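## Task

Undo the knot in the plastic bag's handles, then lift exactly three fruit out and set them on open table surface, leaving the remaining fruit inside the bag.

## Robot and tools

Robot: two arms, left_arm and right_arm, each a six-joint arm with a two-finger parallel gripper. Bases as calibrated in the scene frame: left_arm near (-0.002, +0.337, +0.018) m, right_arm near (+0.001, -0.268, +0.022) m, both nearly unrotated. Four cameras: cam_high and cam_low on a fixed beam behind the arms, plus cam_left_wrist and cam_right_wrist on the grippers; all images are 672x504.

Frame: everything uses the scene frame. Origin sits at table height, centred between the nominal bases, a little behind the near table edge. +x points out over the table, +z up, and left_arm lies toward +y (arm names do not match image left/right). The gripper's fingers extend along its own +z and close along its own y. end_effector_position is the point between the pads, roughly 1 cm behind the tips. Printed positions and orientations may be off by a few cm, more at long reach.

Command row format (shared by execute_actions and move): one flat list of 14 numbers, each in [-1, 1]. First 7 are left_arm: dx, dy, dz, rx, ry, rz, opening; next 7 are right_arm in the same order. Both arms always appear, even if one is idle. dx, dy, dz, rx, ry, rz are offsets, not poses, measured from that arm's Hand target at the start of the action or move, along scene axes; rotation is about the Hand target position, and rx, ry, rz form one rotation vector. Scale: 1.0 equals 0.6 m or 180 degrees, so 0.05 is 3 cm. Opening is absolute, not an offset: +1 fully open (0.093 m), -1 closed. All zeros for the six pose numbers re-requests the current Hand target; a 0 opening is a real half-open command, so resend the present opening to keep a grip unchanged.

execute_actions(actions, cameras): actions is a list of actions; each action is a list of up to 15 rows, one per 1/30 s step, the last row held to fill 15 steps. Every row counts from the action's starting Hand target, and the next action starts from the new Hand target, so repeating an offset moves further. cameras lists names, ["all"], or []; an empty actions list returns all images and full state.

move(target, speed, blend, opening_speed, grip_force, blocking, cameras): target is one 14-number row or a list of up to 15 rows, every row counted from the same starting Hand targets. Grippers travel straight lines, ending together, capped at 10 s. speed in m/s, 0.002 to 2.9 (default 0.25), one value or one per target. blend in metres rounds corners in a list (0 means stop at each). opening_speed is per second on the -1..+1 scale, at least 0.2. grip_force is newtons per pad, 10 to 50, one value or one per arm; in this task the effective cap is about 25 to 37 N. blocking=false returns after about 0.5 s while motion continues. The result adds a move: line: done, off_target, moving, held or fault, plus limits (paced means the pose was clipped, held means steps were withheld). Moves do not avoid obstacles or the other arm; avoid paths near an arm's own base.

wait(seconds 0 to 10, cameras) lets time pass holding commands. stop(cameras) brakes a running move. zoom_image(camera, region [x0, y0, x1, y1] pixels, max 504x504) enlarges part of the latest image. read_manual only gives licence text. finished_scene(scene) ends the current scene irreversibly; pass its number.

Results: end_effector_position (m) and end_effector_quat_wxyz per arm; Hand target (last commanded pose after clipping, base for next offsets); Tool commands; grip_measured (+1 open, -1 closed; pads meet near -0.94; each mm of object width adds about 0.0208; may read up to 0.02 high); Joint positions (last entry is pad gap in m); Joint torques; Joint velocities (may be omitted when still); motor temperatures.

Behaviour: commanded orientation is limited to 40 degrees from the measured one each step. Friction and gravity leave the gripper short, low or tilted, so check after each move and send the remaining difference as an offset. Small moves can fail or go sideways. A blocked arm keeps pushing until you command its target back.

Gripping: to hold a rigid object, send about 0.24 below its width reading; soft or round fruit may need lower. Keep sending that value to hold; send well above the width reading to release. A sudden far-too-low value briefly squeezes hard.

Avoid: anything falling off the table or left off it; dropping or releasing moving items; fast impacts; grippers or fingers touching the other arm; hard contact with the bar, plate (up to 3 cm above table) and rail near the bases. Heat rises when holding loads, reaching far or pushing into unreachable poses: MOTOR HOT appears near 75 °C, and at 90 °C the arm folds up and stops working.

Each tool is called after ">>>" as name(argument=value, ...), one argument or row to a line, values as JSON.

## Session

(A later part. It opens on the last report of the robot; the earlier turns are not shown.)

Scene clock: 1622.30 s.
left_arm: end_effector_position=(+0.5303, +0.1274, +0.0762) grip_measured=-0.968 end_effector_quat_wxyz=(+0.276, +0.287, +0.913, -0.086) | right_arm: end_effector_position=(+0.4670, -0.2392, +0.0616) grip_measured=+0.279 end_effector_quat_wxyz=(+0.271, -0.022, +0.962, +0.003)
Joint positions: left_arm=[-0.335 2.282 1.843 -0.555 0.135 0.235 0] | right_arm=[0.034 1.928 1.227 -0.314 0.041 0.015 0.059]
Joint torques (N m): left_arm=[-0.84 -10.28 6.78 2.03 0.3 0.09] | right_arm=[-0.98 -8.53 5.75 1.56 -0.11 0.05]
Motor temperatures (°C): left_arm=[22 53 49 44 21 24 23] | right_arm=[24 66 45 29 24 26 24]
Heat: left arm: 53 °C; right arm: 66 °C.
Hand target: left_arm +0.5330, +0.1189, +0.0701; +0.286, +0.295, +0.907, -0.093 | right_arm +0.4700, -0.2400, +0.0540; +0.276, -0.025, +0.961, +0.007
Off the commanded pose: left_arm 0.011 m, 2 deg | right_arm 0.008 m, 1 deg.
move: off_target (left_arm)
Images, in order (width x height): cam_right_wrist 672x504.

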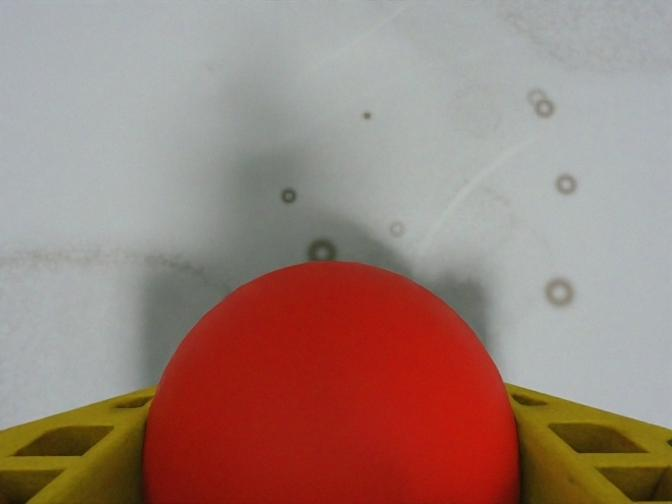

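>>> move(
  target=[
    [0,0,0,0,0,0,-1.0, 0,0,-0.010,0,0,0,0.15],
  ],
  speed=0.025,
)

>>> move(
  target=[
    [0,0,0,0,0,0,-1.0, 0,0,-0.010,0,0,0,0.15],
  ],
  speed=0.025,
  cameras=["cam_right_wrist"],
)

Scene clock: 1627.10 s.
left_arm: end_effector_position=(+0.5303, +0.1274, +0.0762) grip_measured=-0.968 end_effector_quat_wxyz=(+0.276, +0.287, +0.913, -0.086) | right_arm: end_effector_position=(+0.4670, -0.2390, +0.0555) grip_measured=+0.279 end_effector_quat_wxyz=(+0.271, -0.022, +0.962, +0.003)
Joint positions: left_arm=[-0.335 2.282 1.843 -0.555 0.135 0.235 0] | right_arm=[0.034 1.939 1.216 -0.292 0.04 0.015 0.059]
Joint torques (N m): left_arm=[-0.84 -10.32 6.89 2.03 0.3 0.09] | right_arm=[-0.88 -8.5 5.7 1.58 -0.05 0.06]
Motor temperatures (°C): left_arm=[22 53 49 44 21 24 23] | right_arm=[24 64 44 29 24 26 24]
Heat: left arm: 53 °C; right arm: 64 °C.
Hand target: left_arm +0.5330, +0.1189, +0.0701; +0.286, +0.295, +0.907, -0.093 | right_arm +0.4699, -0.2400, +0.0479; +0.275, -0.025, +0.961, +0.007
Off the commanded pose: left_arm 0.011 m, 2 deg | right_arm 0.008 m, 1 deg.
move: off_target (left_arm)

Scene clock: 1627.93 s.
left_arm: end_effector_position=(+0.5303, +0.1274, +0.0762) grip_measured=-0.968 end_effector_quat_wxyz=(+0.276, +0.287, +0.913, -0.086) | right_arm: end_effector_position=(+0.4678, -0.2389, +0.0506) grip_measured=+0.279 end_effector_quat_wxyz=(+0.273, -0.022, +0.962, +0.003)
Joint positions: left_arm=[-0.335 2.282 1.843 -0.555 0.135 0.235 0] | right_arm=[0.034 1.949 1.206 -0.268 0.04 0.015 0.059]
Joint torques (N m): left_arm=[-0.84 -10.32 6.83 2.03 0.3 0.11] | right_arm=[-1.09 -8.49 5.53 1.55 -0.07 0.04]
Motor temperatures (°C): left_arm=[22 53 49 44 21 24 23] | right_arm=[24 64 44 29 24 26 24]
Heat: left arm: 53 °C; right arm: 64 °C.
Hand target: left_arm +0.5330, +0.1189, +0.0701; +0.286, +0.295, +0.907, -0.093 | right_arm +0.4699, -0.2400, +0.0419; +0.275, -0.025, +0.961, +0.007
Off the commanded pose: left_arm 0.011 m, 2 deg | right_arm 0.009 m, 1 deg.
move: off_target (left_arm)
Images, in order (width x height): cam_right_wrist 672x504.

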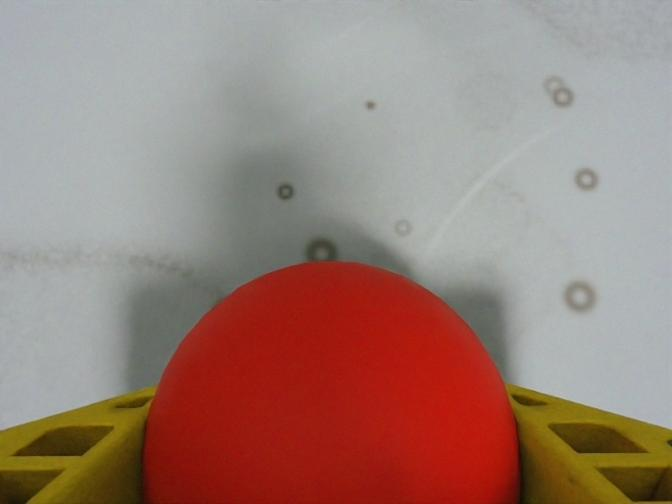

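>>> move(
  target=[
    [0,0,0,0,0,0,-1.0, 0,0,-0.008,0,0,0,0.15],
  ],
  speed=0.025,
  cameras=["cam_right_wrist"],
)

Scene clock: 1630.57 s.
left_arm: end_effector_position=(+0.5303, +0.1274, +0.0762) grip_measured=-0.968 end_effector_quat_wxyz=(+0.276, +0.287, +0.913, -0.086) | right_arm: end_effector_position=(+0.4700, -0.2386, +0.0500) grip_measured=+0.279 end_effector_quat_wxyz=(+0.278, -0.022, +0.960, +0.004)
Joint positions: left_arm=[-0.335 2.282 1.843 -0.555 0.135 0.235 0] | right_arm=[0.034 1.952 1.202 -0.25 0.04 0.015 0.059]
Joint torques (N m): left_arm=[-0.88 -10.26 6.87 2.03 0.3 0.11] | right_arm=[-1.09 -8.02 5.2 1.54 -0.09 0.05]
Motor temperatures (°C): left_arm=[22 53 49 44 21 24 23] | right_arm=[24 63 44 30 24 26 25]
Heat: left arm: 53 °C; right arm: 63 °C.
Hand target: left_arm +0.5330, +0.1189, +0.0701; +0.286, +0.295, +0.907, -0.093 | right_arm +0.4700, -0.2400, +0.0371; +0.275, -0.025, +0.961, +0.007
Off the commanded pose: left_arm 0.011 m, 2 deg | right_arm 0.013 m, 1 deg.
move: off_target (left_arm, right_arm)
Images, in order (width x height): cam_right_wrist 672x504.

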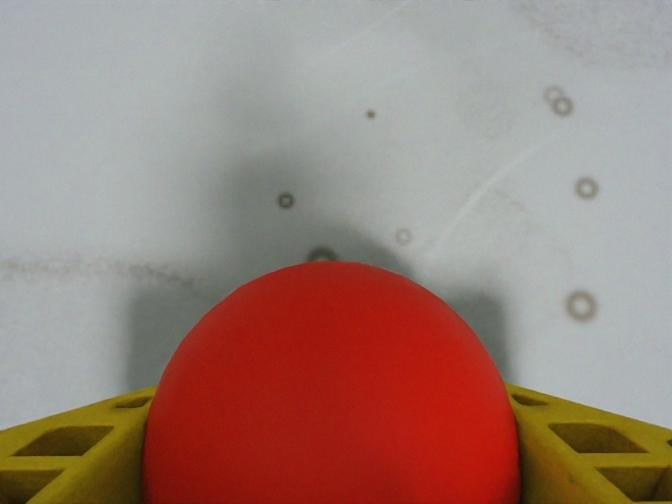

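>>> move(
  target=[
    [0,0,0,0,0,0,-1.0, 0,0.002,0.021,0,0,0,0.15],
  ],
  speed=0.03,
)

>>> move(
  target=[
    [0,0,0,0,0,0,-1.0, 0,0,0,0,0,0,1.0],
  ],
  speed=0.05,
  opening_speed=0.6,
  cameras=["cam_right_wrist"],
)

Scene clock: 1633.77 s.
left_arm: end_effector_position=(+0.5303, +0.1274, +0.0762) grip_measured=-0.968 end_effector_quat_wxyz=(+0.276, +0.287, +0.913, -0.086) | right_arm: end_effector_position=(+0.4700, -0.2386, +0.0500) grip_measured=+0.279 end_effector_quat_wxyz=(+0.278, -0.022, +0.960, +0.004)
Joint positions: left_arm=[-0.335 2.282 1.843 -0.555 0.135 0.235 0] | right_arm=[0.034 1.952 1.202 -0.25 0.04 0.015 0.059]
Joint torques (N m): left_arm=[-0.85 -10.33 6.93 2.04 0.28 0.1] | right_arm=[-0.61 -9.78 7.2 1.13 -0.02 0.06]
Motor temperatures (°C): left_arm=[22 53 49 44 21 24 23] | right_arm=[24 62 44 30 24 26 25]
Heat: left arm: 53 °C; right arm: 62 °C.
Hand target: left_arm +0.5330, +0.1189, +0.0701; +0.286, +0.295, +0.907, -0.093 | right_arm +0.4700, -0.2388, +0.0497; +0.275, -0.025, +0.961, +0.007
Off the commanded pose: left_arm 0.011 m, 2 deg | right_arm 0.000 m, 1 deg.
move: off_target (left_arm)

Scene clock: 1635.40 s.
left_arm: end_effector_position=(+0.5303, +0.1274, +0.0762) grip_measured=-0.968 end_effector_quat_wxyz=(+0.276, +0.287, +0.913, -0.086) | right_arm: end_effector_position=(+0.4700, -0.2386, +0.0500) grip_measured=+1.000 end_effector_quat_wxyz=(+0.278, -0.022, +0.960, +0.004)
Joint positions: left_arm=[-0.335 2.282 1.843 -0.555 0.135 0.235 0] | right_arm=[0.034 1.952 1.202 -0.25 0.04 0.015 0.093]
Joint torques (N m): left_arm=[-0.91 -10.19 6.86 2.01 0.3 0.11] | right_arm=[-0.68 -9.8 7.21 1.16 -0.05 0.06]
Motor temperatures (°C): left_arm=[22 53 49 44 21 24 23] | right_arm=[24 62 44 30 24 26 24]
Heat: left arm: 53 °C; right arm: 62 °C.
Hand target: left_arm +0.5330, +0.1189, +0.0701; +0.286, +0.295, +0.907, -0.093 | right_arm +0.4700, -0.2388, +0.0497; +0.275, -0.025, +0.961, +0.007
Off the commanded pose: left_arm 0.011 m, 2 deg | right_arm 0.000 m, 1 deg.
move: off_target (left_arm)
Images, in order (width x height): cam_right_wrist 672x504.

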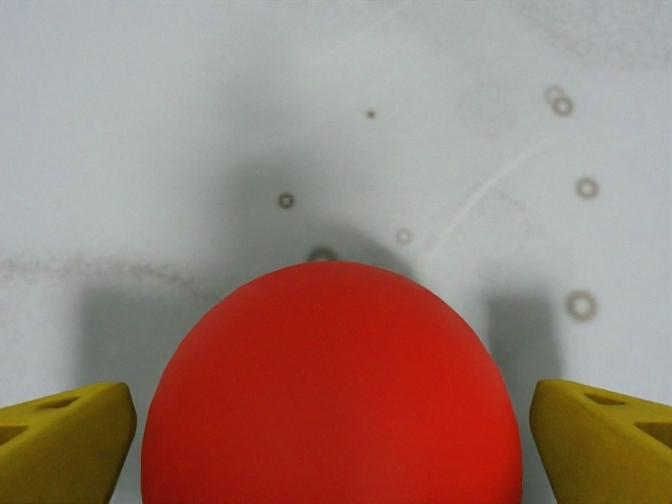

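>>> move(
  target=[
    [0,0,0,0,0,0,-1.0, -0.107,-0.005,0.167,0,0,0,1.0],
    [0,0,0,0,0,0,-1.0, -0.25,0.03,0.283,0,0,0,1.0],
  ],
  speed=0.15,
  blend=[0.03,0],
  cameras=["cam_high","cam_right_wrist","cam_left_wrist"],
)

>>> zoom_image(
  camera="cam_high",
  region=[210, 90, 420, 290],
)

Scene clock: 1643.03 s.
left_arm: end_effector_position=(+0.5303, +0.1274, +0.0762) grip_measured=-0.968 end_effector_quat_wxyz=(+0.276, +0.287, +0.913, -0.086) | right_arm: end_effector_position=(+0.3274, -0.2208, +0.2173) grip_measured=+1.000 end_effector_quat_wxyz=(+0.281, -0.026, +0.959, +0.009)
Joint positions: left_arm=[-0.335 2.282 1.843 -0.555 0.135 0.235 0] | right_arm=[0.162 1.293 1.185 -0.893 0.097 0.117 0.093]
Joint torques (N m): left_arm=[-0.85 -10.26 6.91 2.03 0.28 0.09] | right_arm=[0.65 -5.89 7.53 0.96 0.16 0.22]
Motor temperatures (°C): left_arm=[22 53 49 44 21 24 23] | right_arm=[24 61 44 29 24 26 24]
Heat: left arm: 53 °C; right arm: 61 °C.
Hand target: left_arm +0.5330, +0.1189, +0.0701; +0.286, +0.295, +0.907, -0.093 | right_arm +0.3200, -0.2208, +0.2195; +0.275, -0.025, +0.961, +0.007
Off the commanded pose: left_arm 0.011 m, 2 deg | right_arm 0.008 m, 1 deg.
move: off_target (left_arm)
Images, in order (width x height): cam_high 672x504, cam_left_wrist 672x504, cam_right_wrist 672x504.

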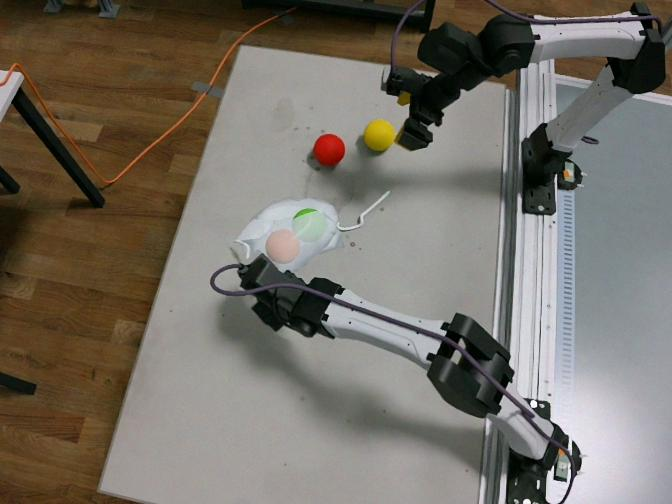

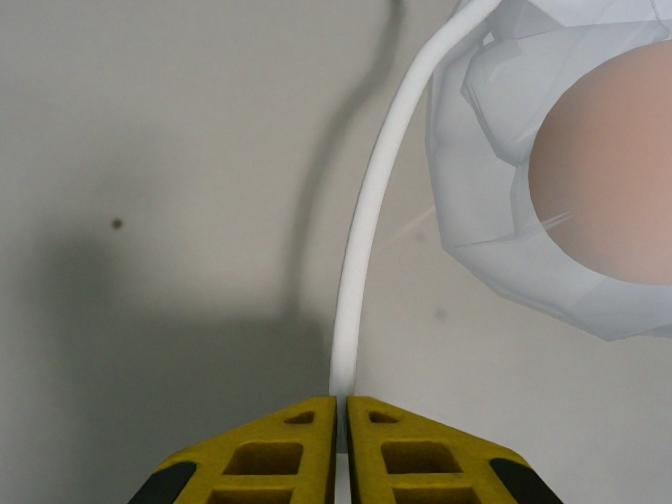

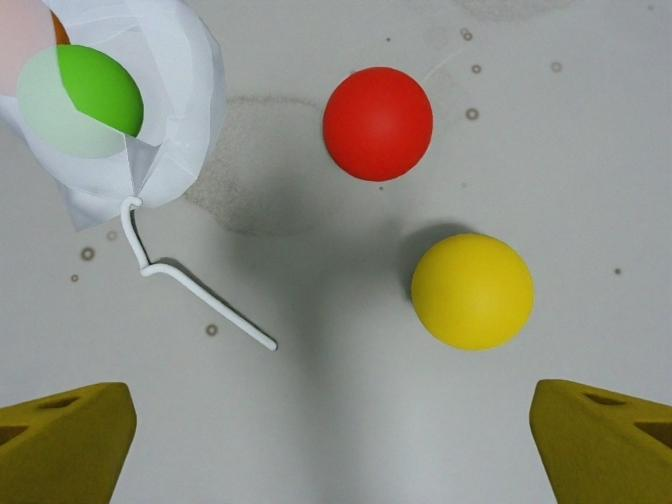

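Scaled by 2.400 from the camera's 672x504 image, which has a finer 960x720 frame.

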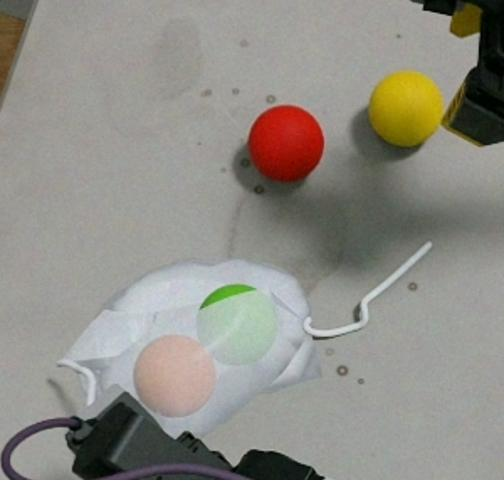

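>>> move(
  target=[
    [0,0,0,0,0,0,-1.0, 0.12,0.2497,-0.1992,-0.0172,0.1095,0.0660,-0.4],
  ],
  speed=0.18,
  cameras=["cam_high","cam_right_wrist","cam_low"],
)

>>> zoom_image(
  camera="cam_low",
  region=[280, 220, 460, 330],
)

Scene clock: 1690.13 s.
left_arm: end_effector_position=(+0.5303, +0.1274, +0.0762) grip_measured=-0.968 end_effector_quat_wxyz=(+0.276, +0.287, +0.913, -0.086) | right_arm: end_effector_position=(+0.3924, -0.0771, +0.0992) grip_measured=-0.397 end_effector_quat_wxyz=(+0.111, -0.129, +0.985, +0.010)
Joint positions: left_arm=[-0.335 2.282 1.843 -0.555 0.135 0.235 0] | right_arm=[0.445 2.019 1.627 -0.966 0.081 0.218 0.026]
Joint torques (N m): left_arm=[-0.77 -10.24 6.86 2.04 0.28 0.11] | right_arm=[0.57 -9.06 9.16 0.46 0 0.23]
Motor temperatures (°C): left_arm=[22 54 49 45 21 24 23] | right_arm=[24 53 46 28 24 26 24]
Heat: left arm: 54 °C; right arm: 53 °C.
Hand target: left_arm +0.5330, +0.1189, +0.0701; +0.286, +0.295, +0.907, -0.093 | right_arm +0.3920, -0.0710, +0.1000; +0.104, -0.129, +0.986, +0.013
Off the commanded pose: left_arm 0.011 m, 2 deg | right_arm 0.006 m, 1 deg.
move: off_target (left_arm)
Images, in order (width x height): cam_high 672x504, cam_low 672x504, cam_right_wrist 672x504.

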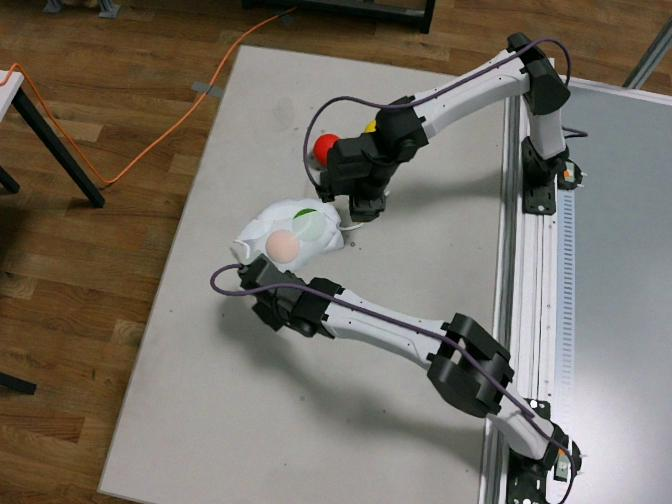

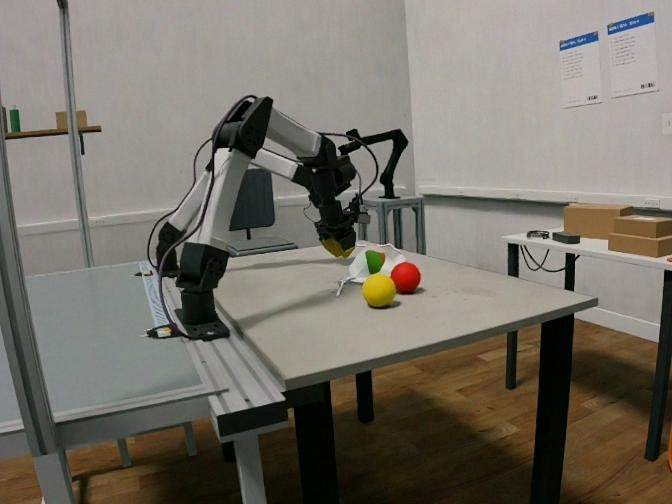

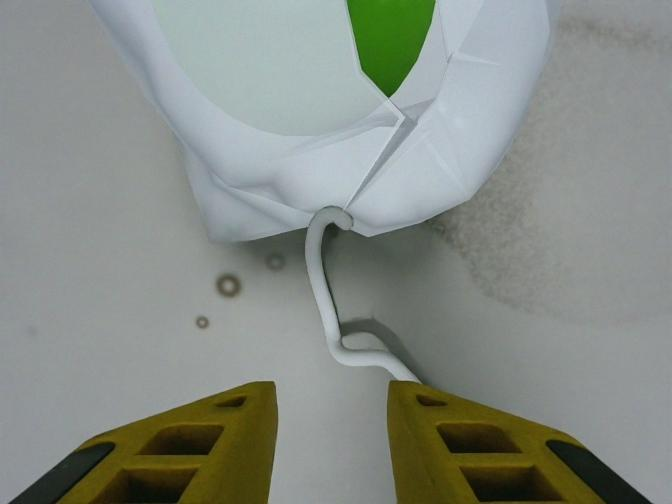

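Scaled by 2.800 from the camera's 672x504 image, which has a finer 960x720 frame.

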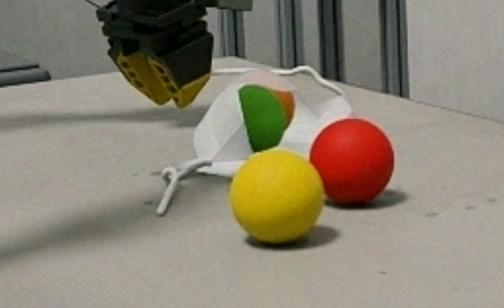

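>>> zoom_image(
  camera="cam_right_wrist",
  region=[270, 190, 430, 390],
)

Scaled by 2.520 from the camera's 672x504 image, which has a finer 960x720 frame.

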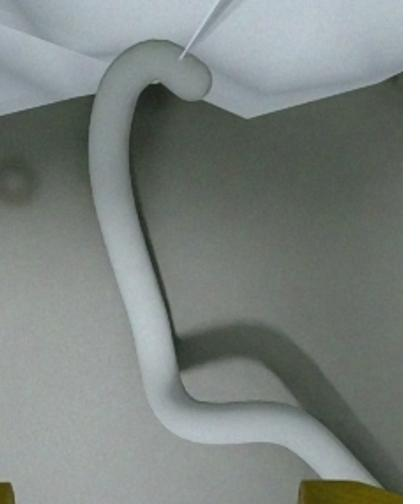

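>>> move(
  target=[
    [0,0,0,0,0,0,-1.0, 0.0117,0.0083,-0.1,0,0,0,-0.4],
  ],
  speed=0.07,
  cameras=["cam_right_wrist"],
)

Scene clock: 1702.80 s.
left_arm: end_effector_position=(+0.5303, +0.1274, +0.0762) grip_measured=-0.968 end_effector_quat_wxyz=(+0.276, +0.287, +0.913, -0.086) | right_arm: end_effector_position=(+0.4010, -0.0713, +0.0508) grip_measured=-0.397 end_effector_quat_wxyz=(+0.109, -0.129, +0.986, +0.009)
Joint positions: left_arm=[-0.335 2.282 1.843 -0.555 0.135 0.235 0] | right_arm=[0.445 2.104 1.558 -0.815 0.081 0.218 0.026]
Joint torques (N m): left_arm=[-0.87 -10.21 6.9 2.04 0.29 0.11] | right_arm=[0.42 -9.36 5.49 0.82 0.01 0.22]
Heat: left arm: 54 °C; right arm: 53 °C.
Hand target: left_arm +0.5330, +0.1189, +0.0701; +0.286, +0.295, +0.907, -0.093 | right_arm +0.3990, -0.0661, +0.0399; +0.104, -0.129, +0.986, +0.013
Off the commanded pose: left_arm 0.011 m, 2 deg | right_arm 0.012 m, 1 deg.
move: off_target (left_arm, right_arm)
Images, in order (width x height): cam_right_wrist 672x504.

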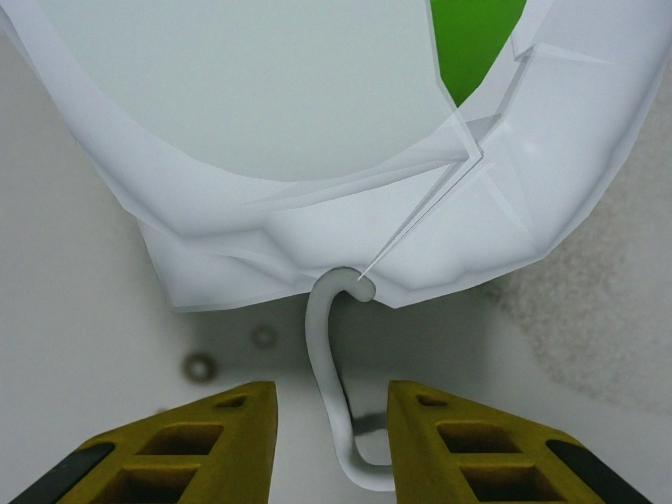

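>>> move(
  target=[
    [0,0,0,0,0,0,-1.0, 0.002,0.005,-0.030,0,0,0,-0.4],
  ],
  speed=0.04,
  cameras=["cam_right_wrist"],
)

Scene clock: 1709.53 s.
left_arm: end_effector_position=(+0.5303, +0.1274, +0.0762) grip_measured=-0.968 end_effector_quat_wxyz=(+0.276, +0.287, +0.913, -0.086) | right_arm: end_effector_position=(+0.4038, -0.0694, +0.0336) grip_measured=-0.397 end_effector_quat_wxyz=(+0.110, -0.127, +0.986, +0.010)
Joint positions: left_arm=[-0.335 2.282 1.843 -0.555 0.135 0.235 0] | right_arm=[0.445 2.137 1.537 -0.759 0.081 0.222 0.026]
Joint torques (N m): left_arm=[-0.81 -10.22 6.84 2.02 0.29 0.1] | right_arm=[0.72 -9.54 5.42 0.84 -0.03 0.22]
Heat: left arm: 54 °C; right arm: 54 °C.
Hand target: left_arm +0.5330, +0.1189, +0.0701; +0.286, +0.295, +0.907, -0.093 | right_arm +0.4003, -0.0630, +0.0220; +0.104, -0.129, +0.986, +0.013
Off the commanded pose: left_arm 0.011 m, 2 deg | right_arm 0.014 m, 1 deg.
move: off_target (left_arm, right_arm)
Images, in order (width x height): cam_right_wrist 672x504.

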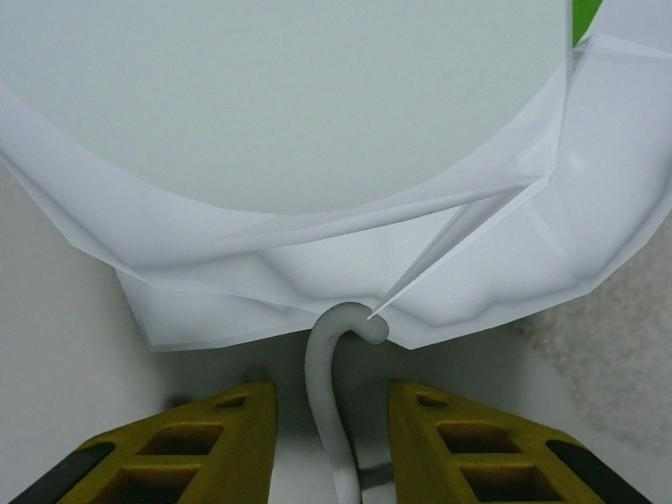

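>>> move(
  target=[
    [0,0,0,0,0,0,-1.0, 0,0,-0.015,0,0,0,-0.4],
  ],
  speed=0.03,
  cameras=["cam_right_wrist"],
)

Scene clock: 1713.77 s.
left_arm: end_effector_position=(+0.5303, +0.1274, +0.0762) grip_measured=-0.968 end_effector_quat_wxyz=(+0.276, +0.287, +0.913, -0.086) | right_arm: end_effector_position=(+0.4046, -0.0689, +0.0289) grip_measured=-0.397 end_effector_quat_wxyz=(+0.113, -0.127, +0.985, +0.011)
Joint positions: left_arm=[-0.335 2.282 1.843 -0.555 0.135 0.235 0] | right_arm=[0.445 2.142 1.524 -0.735 0.081 0.222 0.026]
Joint torques (N m): left_arm=[-0.83 -10.24 6.94 2.03 0.3 0.11] | right_arm=[0.77 -8.92 4.83 0.95 -0.01 0.24]
Heat: left arm: 54 °C; right arm: 54 °C.
Hand target: left_arm +0.5330, +0.1189, +0.0701; +0.286, +0.295, +0.907, -0.093 | right_arm +0.4003, -0.0630, +0.0131; +0.104, -0.129, +0.986, +0.013
Off the commanded pose: left_arm 0.011 m, 2 deg | right_arm 0.017 m, 1 deg.
move: off_target (left_arm, right_arm)
Images, in order (width x height): cam_right_wrist 672x504.

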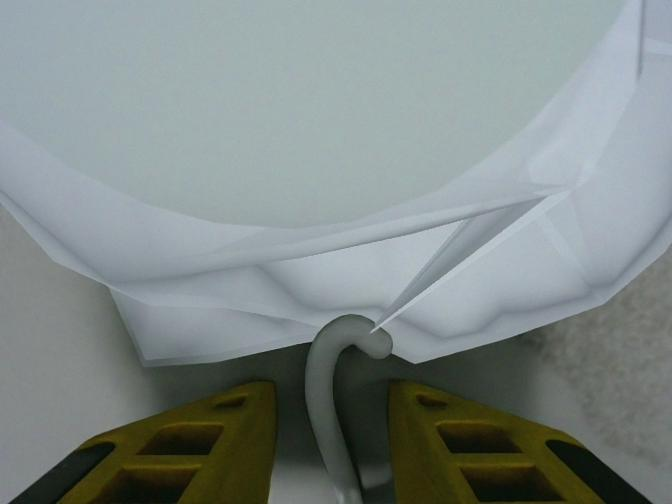

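>>> move(
  target=[
    [0,0,0,0,0,0,-1.0, 0,0,0,0,0,0,-1.0],
  ],
  speed=0.05,
  opening_speed=1.0,
  cameras=["cam_right_wrist"],
)

Scene clock: 1716.93 s.
left_arm: end_effector_position=(+0.5303, +0.1274, +0.0762) grip_measured=-0.968 end_effector_quat_wxyz=(+0.276, +0.287, +0.913, -0.086) | right_arm: end_effector_position=(+0.4058, -0.0682, +0.0292) grip_measured=-0.914 end_effector_quat_wxyz=(+0.116, -0.127, +0.985, +0.012)
Joint positions: left_arm=[-0.335 2.282 1.843 -0.555 0.135 0.235 0] | right_arm=[0.445 2.142 1.524 -0.729 0.081 0.222 0.001]
Joint torques (N m): left_arm=[-0.8 -10.29 6.79 2.05 0.31 0.11] | right_arm=[0.73 -8.91 4.89 0.88 0.01 0.18]
Heat: left arm: 54 °C; right arm: 54 °C.
Hand target: left_arm +0.5330, +0.1189, +0.0701; +0.286, +0.295, +0.907, -0.093 | right_arm +0.4003, -0.0630, +0.0131; +0.104, -0.129, +0.986, +0.013
Off the commanded pose: left_arm 0.011 m, 2 deg | right_arm 0.018 m, 1 deg.
move: off_target (left_arm, right_arm)
Images, in order (width x height): cam_right_wrist 672x504.

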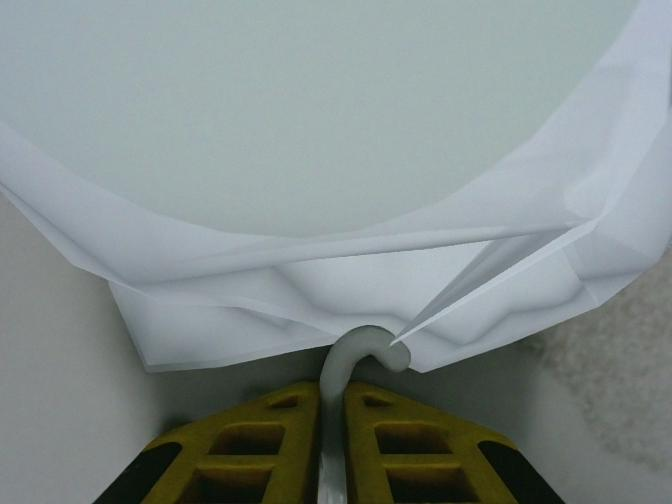

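>>> move(
  target=[
    [0,0,0,0,0,0,-1.0, 0,0.005,0.0865,0,0,0,-1.0],
    [0,0,0,0,0,0,-1.0, -0.01,0.09,0.09,0,0,0,-1.0],
  ],
  speed=0.07,
  blend=[0.015,0],
  cameras=["cam_right_wrist","cam_high"],
)

Scene clock: 1723.67 s.
left_arm: end_effector_position=(+0.5303, +0.1274, +0.0762) grip_measured=-0.968 end_effector_quat_wxyz=(+0.276, +0.287, +0.913, -0.086) | right_arm: end_effector_position=(+0.3943, -0.0129, +0.0699) grip_measured=-0.914 end_effector_quat_wxyz=(+0.110, -0.130, +0.985, +0.019)
Joint positions: left_arm=[-0.335 2.282 1.843 -0.555 0.135 0.235 0] | right_arm=[0.566 2.177 1.746 -0.93 0.089 0.336 0.001]
Joint torques (N m): left_arm=[-0.79 -10.32 6.87 2.04 0.3 0.11] | right_arm=[0.43 -9.91 9.17 0.46 0.14 0.22]
Heat: left arm: 54 °C; right arm: 54 °C.
Hand target: left_arm +0.5330, +0.1189, +0.0701; +0.286, +0.295, +0.907, -0.093 | right_arm +0.3942, -0.0090, +0.0670; +0.104, -0.129, +0.986, +0.014
Off the commanded pose: left_arm 0.011 m, 2 deg | right_arm 0.005 m, 1 deg.
move: off_target (left_arm)
Images, in order (width x height): cam_high 672x504, cam_right_wrist 672x504.

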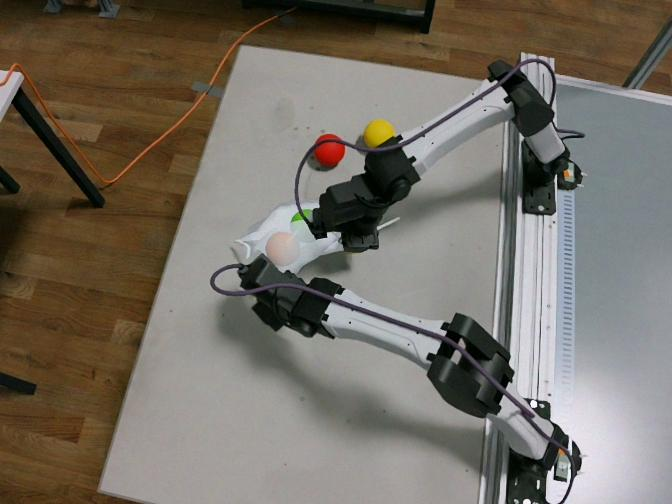

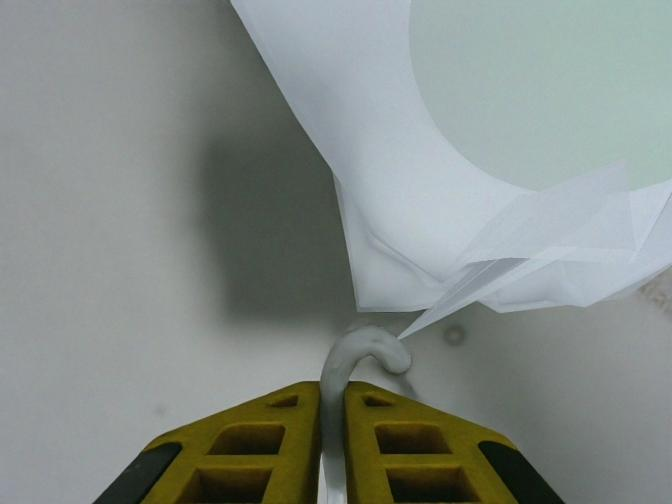

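>>> zoom_image(
  camera="cam_high",
  region=[210, 170, 420, 290],
)

Scaled by 2.400 from the camera's 672x504 image, which has a finer 960x720 frame.

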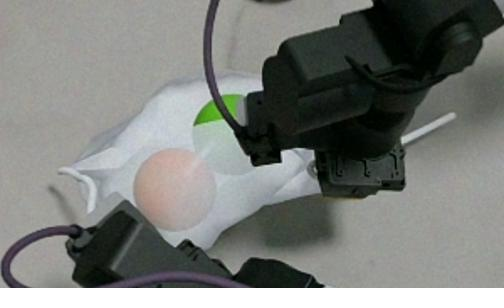

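>>> move(
  target=[
    [0,0,0,0,0,0,-1.0, -0.005,0.09,0,0,0,0,-1.0],
  ],
  speed=0.06,
  cameras=["cam_right_wrist","cam_high"],
)

>>> zoom_image(
  camera="cam_high",
  region=[210, 170, 420, 290],
)

Scene clock: 1729.23 s.
left_arm: end_effector_position=(+0.5303, +0.1274, +0.0762) grip_measured=-0.968 end_effector_quat_wxyz=(+0.276, +0.287, +0.913, -0.086) | right_arm: end_effector_position=(+0.3922, +0.0417, +0.0718) grip_measured=-0.914 end_effector_quat_wxyz=(+0.110, -0.129, +0.985, +0.021)
Joint positions: left_arm=[-0.335 2.282 1.843 -0.555 0.135 0.235 0] | right_arm=[0.664 2.316 1.98 -1.033 0.105 0.433 0.001]
Joint torques (N m): left_arm=[-0.8 -10.28 6.87 2.02 0.3 0.09] | right_arm=[0.59 -10.62 9.29 0.43 0.21 0.24]
Motor temperatures (°C): left_arm=[22 54 48 45 21 24 23] | right_arm=[24 55 45 28 24 26 24]
Heat: left arm: 54 °C; right arm: 55 °C.
Hand target: left_arm +0.5330, +0.1189, +0.0701; +0.286, +0.295, +0.907, -0.093 | right_arm +0.3912, +0.0451, +0.0671; +0.104, -0.129, +0.986, +0.014
Off the commanded pose: left_arm 0.011 m, 2 deg | right_arm 0.006 m, 1 deg.
move: off_target (left_arm)
Images, in order (width x height): cam_high 672x504, cam_right_wrist 672x504.

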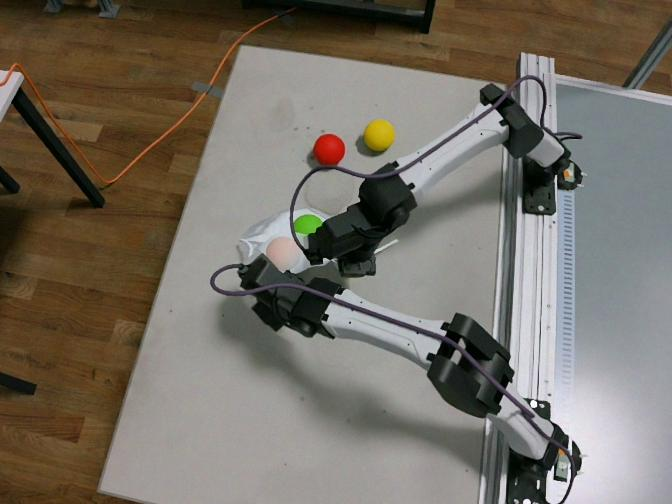

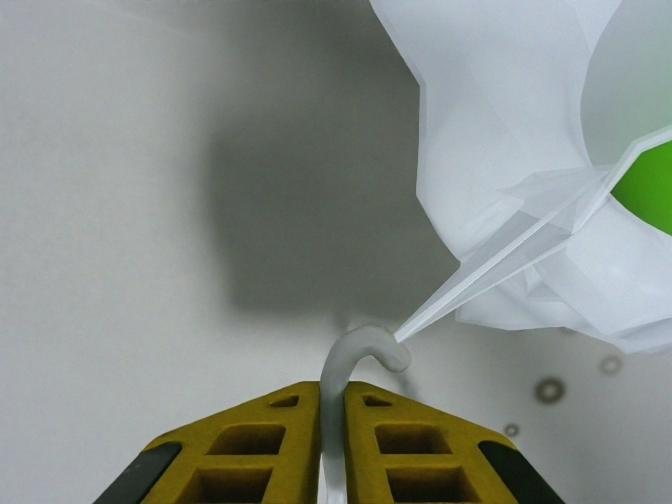

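Scaled by 2.400 from the camera's 672x504 image, which has a finer 960x720 frame.

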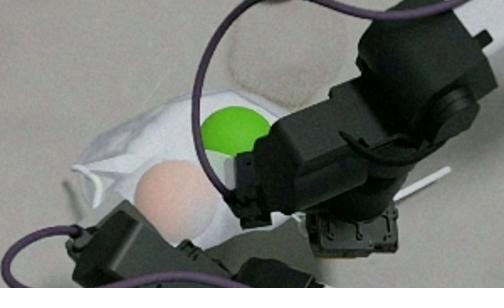

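>>> move(
  target=[
    [0,0,0,0,0,0,-1.0, -0.01,0.035,0,0,0,0,-1.0],
    [0,0,0,0,0,0,-1.0, -0.01,0.035,-0.065,0,0,0,-1.0],
  ],
  speed=0.06,
  blend=[0.01,0],
  cameras=["cam_right_wrist"],
)

Scene clock: 1734.40 s.
left_arm: end_effector_position=(+0.5303, +0.1274, +0.0762) grip_measured=-0.968 end_effector_quat_wxyz=(+0.276, +0.287, +0.913, -0.086) | right_arm: end_effector_position=(+0.3867, +0.0631, +0.0415) grip_measured=-0.914 end_effector_quat_wxyz=(+0.106, -0.130, +0.986, +0.018)
Joint positions: left_arm=[-0.335 2.282 1.843 -0.555 0.135 0.235 0] | right_arm=[0.704 2.393 1.994 -0.984 0.113 0.473 0.001]
Joint torques (N m): left_arm=[-0.88 -10.28 6.86 2.03 0.28 0.11] | right_arm=[0.28 -11.36 5.63 0.82 0.21 0.21]
Motor temperatures (°C): left_arm=[22 54 48 45 21 24 23] | right_arm=[24 55 45 28 24 26 24]
Heat: left arm: 54 °C; right arm: 55 °C.
Hand target: left_arm +0.5330, +0.1189, +0.0701; +0.286, +0.295, +0.907, -0.093 | right_arm +0.3853, +0.0660, +0.0280; +0.104, -0.129, +0.986, +0.013
Off the commanded pose: left_arm 0.011 m, 2 deg | right_arm 0.014 m, 1 deg.
move: off_target (left_arm, right_arm)
Images, in order (width x height): cam_right_wrist 672x504.

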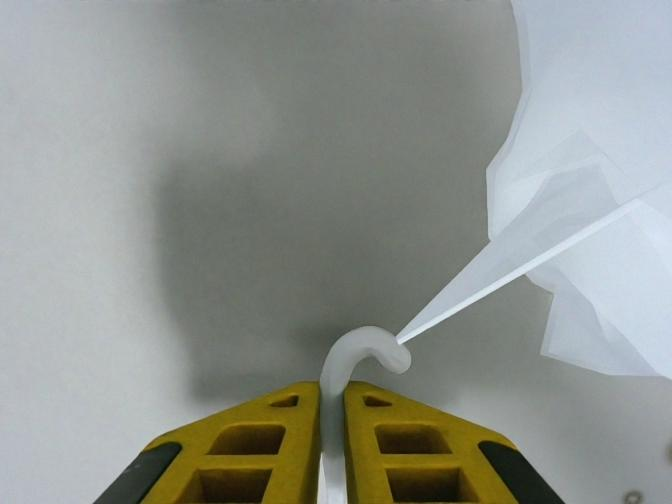

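>>> move(
  target=[
    [0,0,0,0,0,0,-1.0, 0,0.005,-0.022,0,0,0,-1.0],
  ],
  speed=0.04,
)

>>> move(
  target=[
    [0,0,0,0,0,0,-1.0, 0,0,0,0,0,0,-0.4],
  ],
  speed=0.05,
  opening_speed=0.6,
  cameras=["cam_right_wrist"],
)

Scene clock: 1737.47 s.
left_arm: end_effector_position=(+0.5303, +0.1274, +0.0762) grip_measured=-0.968 end_effector_quat_wxyz=(+0.276, +0.287, +0.913, -0.086) | right_arm: end_effector_position=(+0.3886, +0.0652, +0.0297) grip_measured=-0.914 end_effector_quat_wxyz=(+0.107, -0.128, +0.986, +0.019)
Joint positions: left_arm=[-0.335 2.282 1.843 -0.555 0.135 0.235 0] | right_arm=[0.704 2.413 1.982 -0.949 0.113 0.476 0.001]
Joint torques (N m): left_arm=[-0.88 -10.25 6.83 2.04 0.28 0.13] | right_arm=[0.83 -11.22 5.5 0.82 0.22 0.23]
Motor temperatures (°C): left_arm=[22 54 48 45 21 24 23] | right_arm=[24 56 44 28 24 26 24]
Heat: left arm: 54 °C; right arm: 56 °C.
Hand target: left_arm +0.5330, +0.1189, +0.0701; +0.286, +0.295, +0.907, -0.093 | right_arm +0.3853, +0.0690, +0.0148; +0.104, -0.129, +0.986, +0.014
Off the commanded pose: left_arm 0.011 m, 2 deg | right_arm 0.016 m, 1 deg.
move: off_target (left_arm, right_arm)

Scene clock: 1738.67 s.
left_arm: end_effector_position=(+0.5303, +0.1274, +0.0762) grip_measured=-0.968 end_effector_quat_wxyz=(+0.276, +0.287, +0.913, -0.086) | right_arm: end_effector_position=(+0.3890, +0.0656, +0.0298) grip_measured=-0.403 end_effector_quat_wxyz=(+0.108, -0.128, +0.986, +0.020)
Joint positions: left_arm=[-0.335 2.282 1.843 -0.555 0.135 0.235 0] | right_arm=[0.704 2.413 1.982 -0.946 0.113 0.476 0.026]
Joint torques (N m): left_arm=[-0.81 -10.22 6.87 2.03 0.29 0.11] | right_arm=[0.77 -11.28 5.46 0.8 0.19 0.23]
Motor temperatures (°C): left_arm=[22 54 48 45 21 24 23] | right_arm=[24 56 44 28 24 26 24]
Heat: left arm: 54 °C; right arm: 56 °C.
Hand target: left_arm +0.5330, +0.1189, +0.0701; +0.286, +0.295, +0.907, -0.093 | right_arm +0.3852, +0.0690, +0.0148; +0.104, -0.129, +0.986, +0.013
Off the commanded pose: left_arm 0.011 m, 2 deg | right_arm 0.016 m, 1 deg.
move: off_target (left_arm, right_arm)
Images, in order (width x height): cam_right_wrist 672x504.

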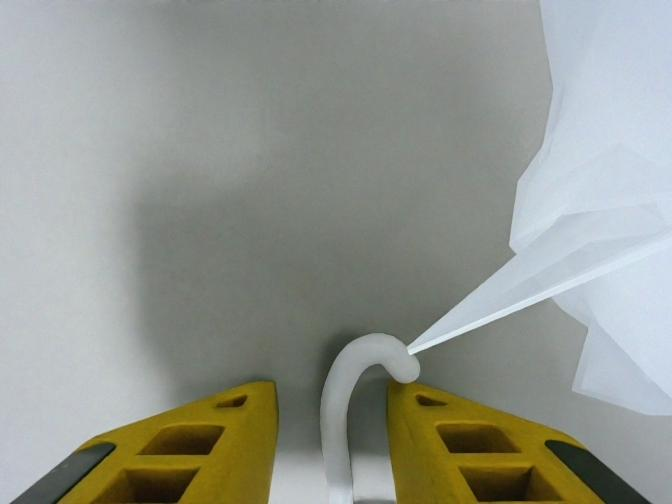

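>>> move(
  target=[
    [0,0,0,0,0,0,-1.0, -0.01,-0.005,0.2,0,0,0,-0.4],
    [0,0,0,0,0,0,-1.0, 0.055,-0.23,0.31,0,0,0,1.0],
  ],
  speed=0.15,
  blend=[0.03,0],
  cameras=["cam_right_wrist","cam_high"],
)

Scene clock: 1746.23 s.
left_arm: end_effector_position=(+0.5303, +0.1274, +0.0762) grip_measured=-0.968 end_effector_quat_wxyz=(+0.276, +0.287, +0.913, -0.086) | right_arm: end_effector_position=(+0.4219, -0.0704, +0.1725) grip_measured=+1.000 end_effector_quat_wxyz=(+0.081, -0.124, +0.989, -0.001)
Joint positions: left_arm=[-0.335 2.282 1.843 -0.555 0.135 0.235 0] | right_arm=[0.431 2.251 2.295 -1.464 0.079 0.217 0.093]
Joint torques (N m): left_arm=[-0.76 -10.29 6.9 2.03 0.29 0.1] | right_arm=[-0.05 -16.06 8.21 0.33 -0.05 0.08]
Motor temperatures (°C): left_arm=[22 54 48 46 21 24 23] | right_arm=[24 60 44 28 24 26 24]
Heat: left arm: 54 °C; right arm: 60 °C.
Hand target: left_arm +0.5330, +0.1189, +0.0701; +0.286, +0.295, +0.907, -0.093 | right_arm +0.4182, -0.0691, +0.2007; +0.104, -0.129, +0.986, +0.013
Off the commanded pose: left_arm 0.011 m, 2 deg | right_arm 0.029 m, 3 deg.
move: off_target (left_arm, right_arm); target 2's new opening was sent with right_arm's hand 0.029 m and 3 deg from that target
Images, in order (width x height): cam_high 672x504, cam_right_wrist 672x504.

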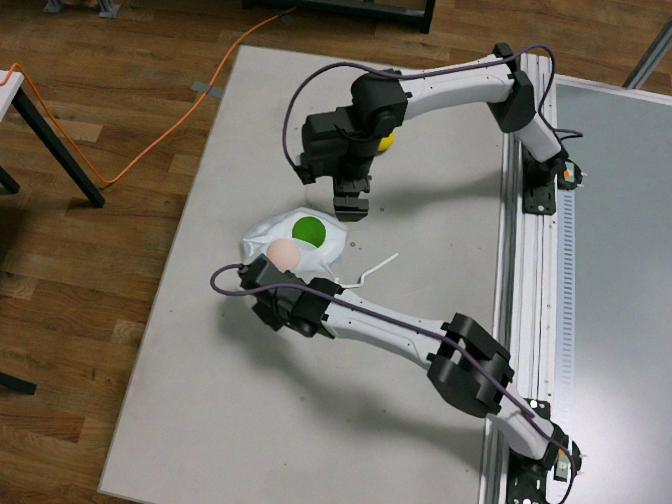

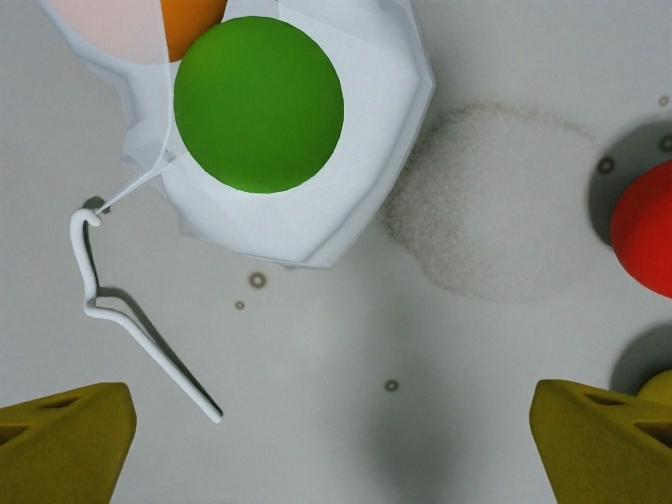

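>>> move(
  target=[
    [0,0,-0.075,0,0,0,-1.0, -0.147,-0.218,0.033,0,0,0,1.0],
  ],
  speed=0.08,
  cameras=["cam_left_wrist"],
)

Scene clock: 1781.13 s.
left_arm: end_effector_position=(+0.5317, +0.1262, +0.0331) grip_measured=-0.968 end_effector_quat_wxyz=(+0.278, +0.286, +0.913, -0.086) | right_arm: end_effector_position=(+0.3315, -0.1995, +0.2147) grip_measured=+1.000 end_effector_quat_wxyz=(+0.089, -0.127, +0.988, +0.007)
Joint positions: left_arm=[-0.335 2.336 1.758 -0.412 0.135 0.235 0] | right_arm=[0.186 1.671 1.656 -1.373 0.026 -0.03 0.093]
Joint torques (N m): left_arm=[-0.69 -10.26 6.53 2.07 0.3 0.12] | right_arm=[-0.88 -9.77 5 0.74 -0.06 0.05]
Motor temperatures (°C): left_arm=[22 54 48 46 21 24 23] | right_arm=[24 78 45 27 24 26 24]
Heat: left arm: 54 °C; right arm: 78 °C. Fold the right arm in close to its base, or ease its load, before you think long.
Hand target: left_arm +0.5330, +0.1189, +0.0251; +0.286, +0.295, +0.907, -0.093 | right_arm +0.3300, -0.1998, +0.2205; +0.104, -0.129, +0.986, +0.013
Off the commanded pose: left_arm 0.011 m, 2 deg | right_arm 0.006 m, 2 deg.
MOTOR HOT: joint 2 (shoulder) of the right arm reports 78 °C; the controller's stop level is 90 °C. To cool a motor, set the load down, stop pushing, or move to a pose that needs little force.
move: off_target (left_arm)
Images, in order (width x height): cam_left_wrist 672x504.

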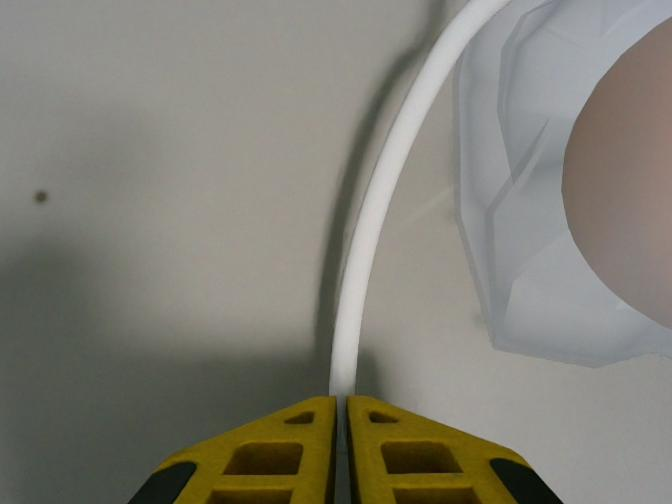

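>>> move(
  target=[
    [0,0,0,0,0,0,-0.4, -0.167,-0.095,-0.02,0.0169,-0.1261,-0.0814,1.0],
  ],
  speed=0.15,
  cameras=["cam_left_wrist"],
)

Scene clock: 1788.07 s.
left_arm: end_effector_position=(+0.5317, +0.1262, +0.0332) grip_measured=-0.402 end_effector_quat_wxyz=(+0.278, +0.286, +0.913, -0.086) | right_arm: end_effector_position=(+0.2249, -0.2541, +0.2090) grip_measured=+1.000 end_effector_quat_wxyz=(+0.289, -0.011, +0.957, +0.003)
Joint positions: left_arm=[-0.335 2.336 1.758 -0.411 0.135 0.235 0.026] | right_arm=[0.099 0.858 0.926 -1.049 0.084 0.087 0.093]
Joint torques (N m): left_arm=[-0.7 -10.29 6.53 2.04 0.31 0.12] | right_arm=[-1.17 -1.09 5.61 1.55 0.15 0.28]
Motor temperatures (°C): left_arm=[22 54 47 45 21 24 23] | right_arm=[24 72 45 27 24 26 24]
Heat: left arm: 54 °C; right arm: 72 °C. Fold the right arm in close to its base, or ease its load, before you think long.
Hand target: left_arm +0.5330, +0.1189, +0.0251; +0.286, +0.295, +0.907, -0.093 | right_arm +0.2298, -0.2568, +0.2086; +0.300, -0.001, +0.954, +0.000
Off the commanded pose: left_arm 0.011 m, 2 deg | right_arm 0.006 m, 2 deg.
MOTOR HOT: still on. Joint 2 (shoulder) of the right arm reports 72 °C.
move: off_target (left_arm)
Images, in order (width x height): cam_left_wrist 672x504.

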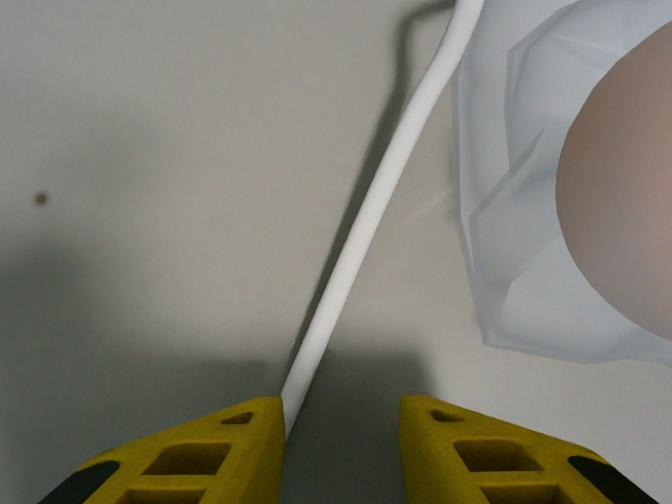

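>>> move(
  target=[
    [-0.06,0.04,0.12,0,0,0,-0.4, 0,0,0,0,0,0,1.0],
    [-0.25,0.11,0.36,0,0,0,-0.4, 0,0,0,0,0,0,1.0],
  ],
  speed=0.12,
  blend=[0.03,0],
  cameras=["cam_left_wrist","cam_high","cam_low"],
)

>>> zoom_image(
  camera="cam_high",
  region=[210, 90, 430, 300],
)

Scene clock: 1794.37 s.
left_arm: end_effector_position=(+0.3913, +0.1827, +0.2322) grip_measured=-0.402 end_effector_quat_wxyz=(+0.290, +0.288, +0.908, -0.087) | right_arm: end_effector_position=(+0.2250, -0.2542, +0.2091) grip_measured=+1.000 end_effector_quat_wxyz=(+0.290, -0.011, +0.957, +0.003)
Joint positions: left_arm=[-0.322 1.624 1.535 -0.877 0.145 0.25 0.026] | right_arm=[0.099 0.858 0.926 -1.049 0.084 0.088 0.093]
Joint torques (N m): left_arm=[0.21 -8.09 9.5 1.19 0.34 0.19] | right_arm=[-1.2 -1.14 5.64 1.57 0.13 0.25]
Motor temperatures (°C): left_arm=[22 54 47 44 21 24 23] | right_arm=[24 67 44 28 24 26 24]
Heat: left arm: 54 °C; right arm: 67 °C.
Hand target: left_arm +0.3830, +0.1848, +0.2412; +0.286, +0.295, +0.907, -0.093 | right_arm +0.2298, -0.2569, +0.2086; +0.300, -0.001, +0.954, +0.000
Off the commanded pose: left_arm 0.012 m, 1 deg | right_arm 0.006 m, 2 deg.
MOTOR HOT: cleared for the motors of the right arm.
move: off_target (left_arm)
Images, in order (width x height): cam_high 672x504, cam_low 672x504, cam_left_wrist 672x504.

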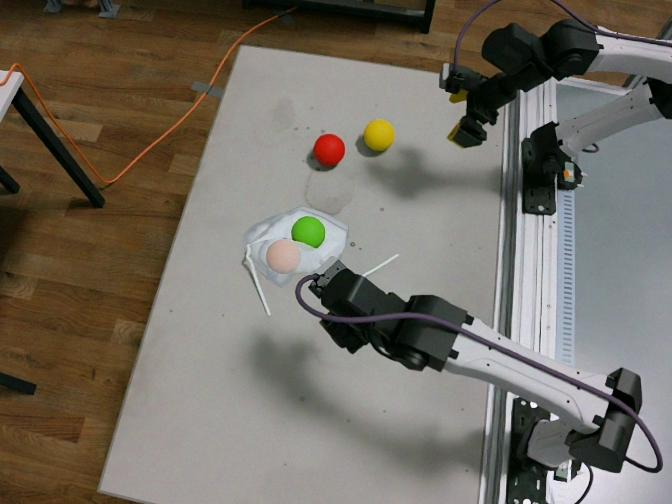

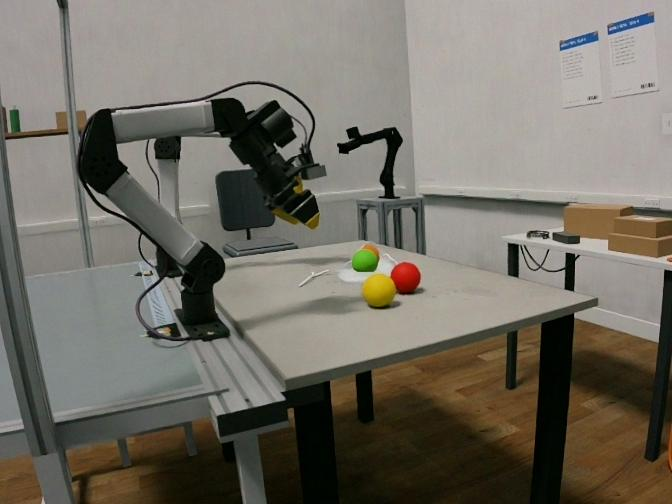

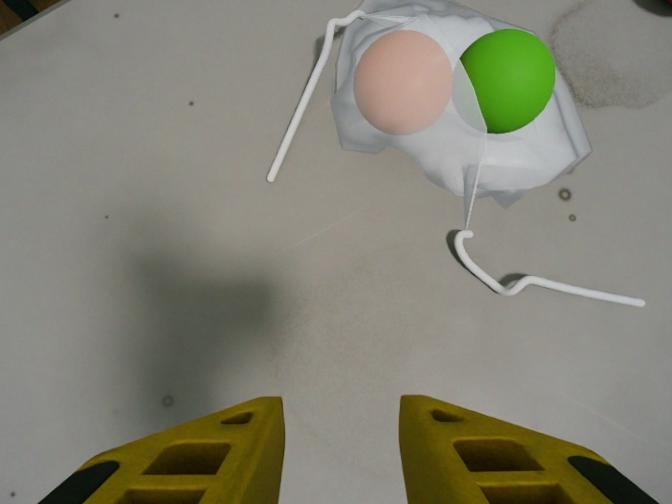

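Scaled by 2.291 from the camera's 672x504 image, which has a finer 960x720 frame.

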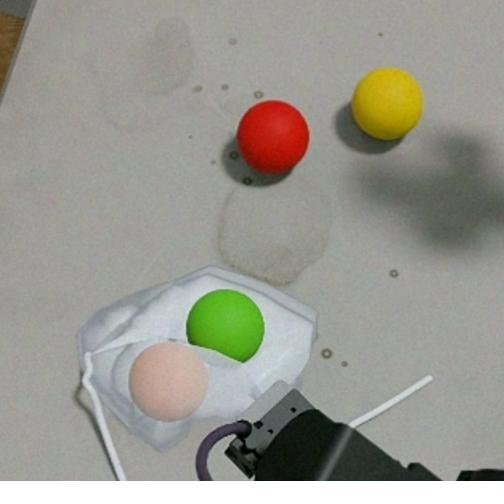

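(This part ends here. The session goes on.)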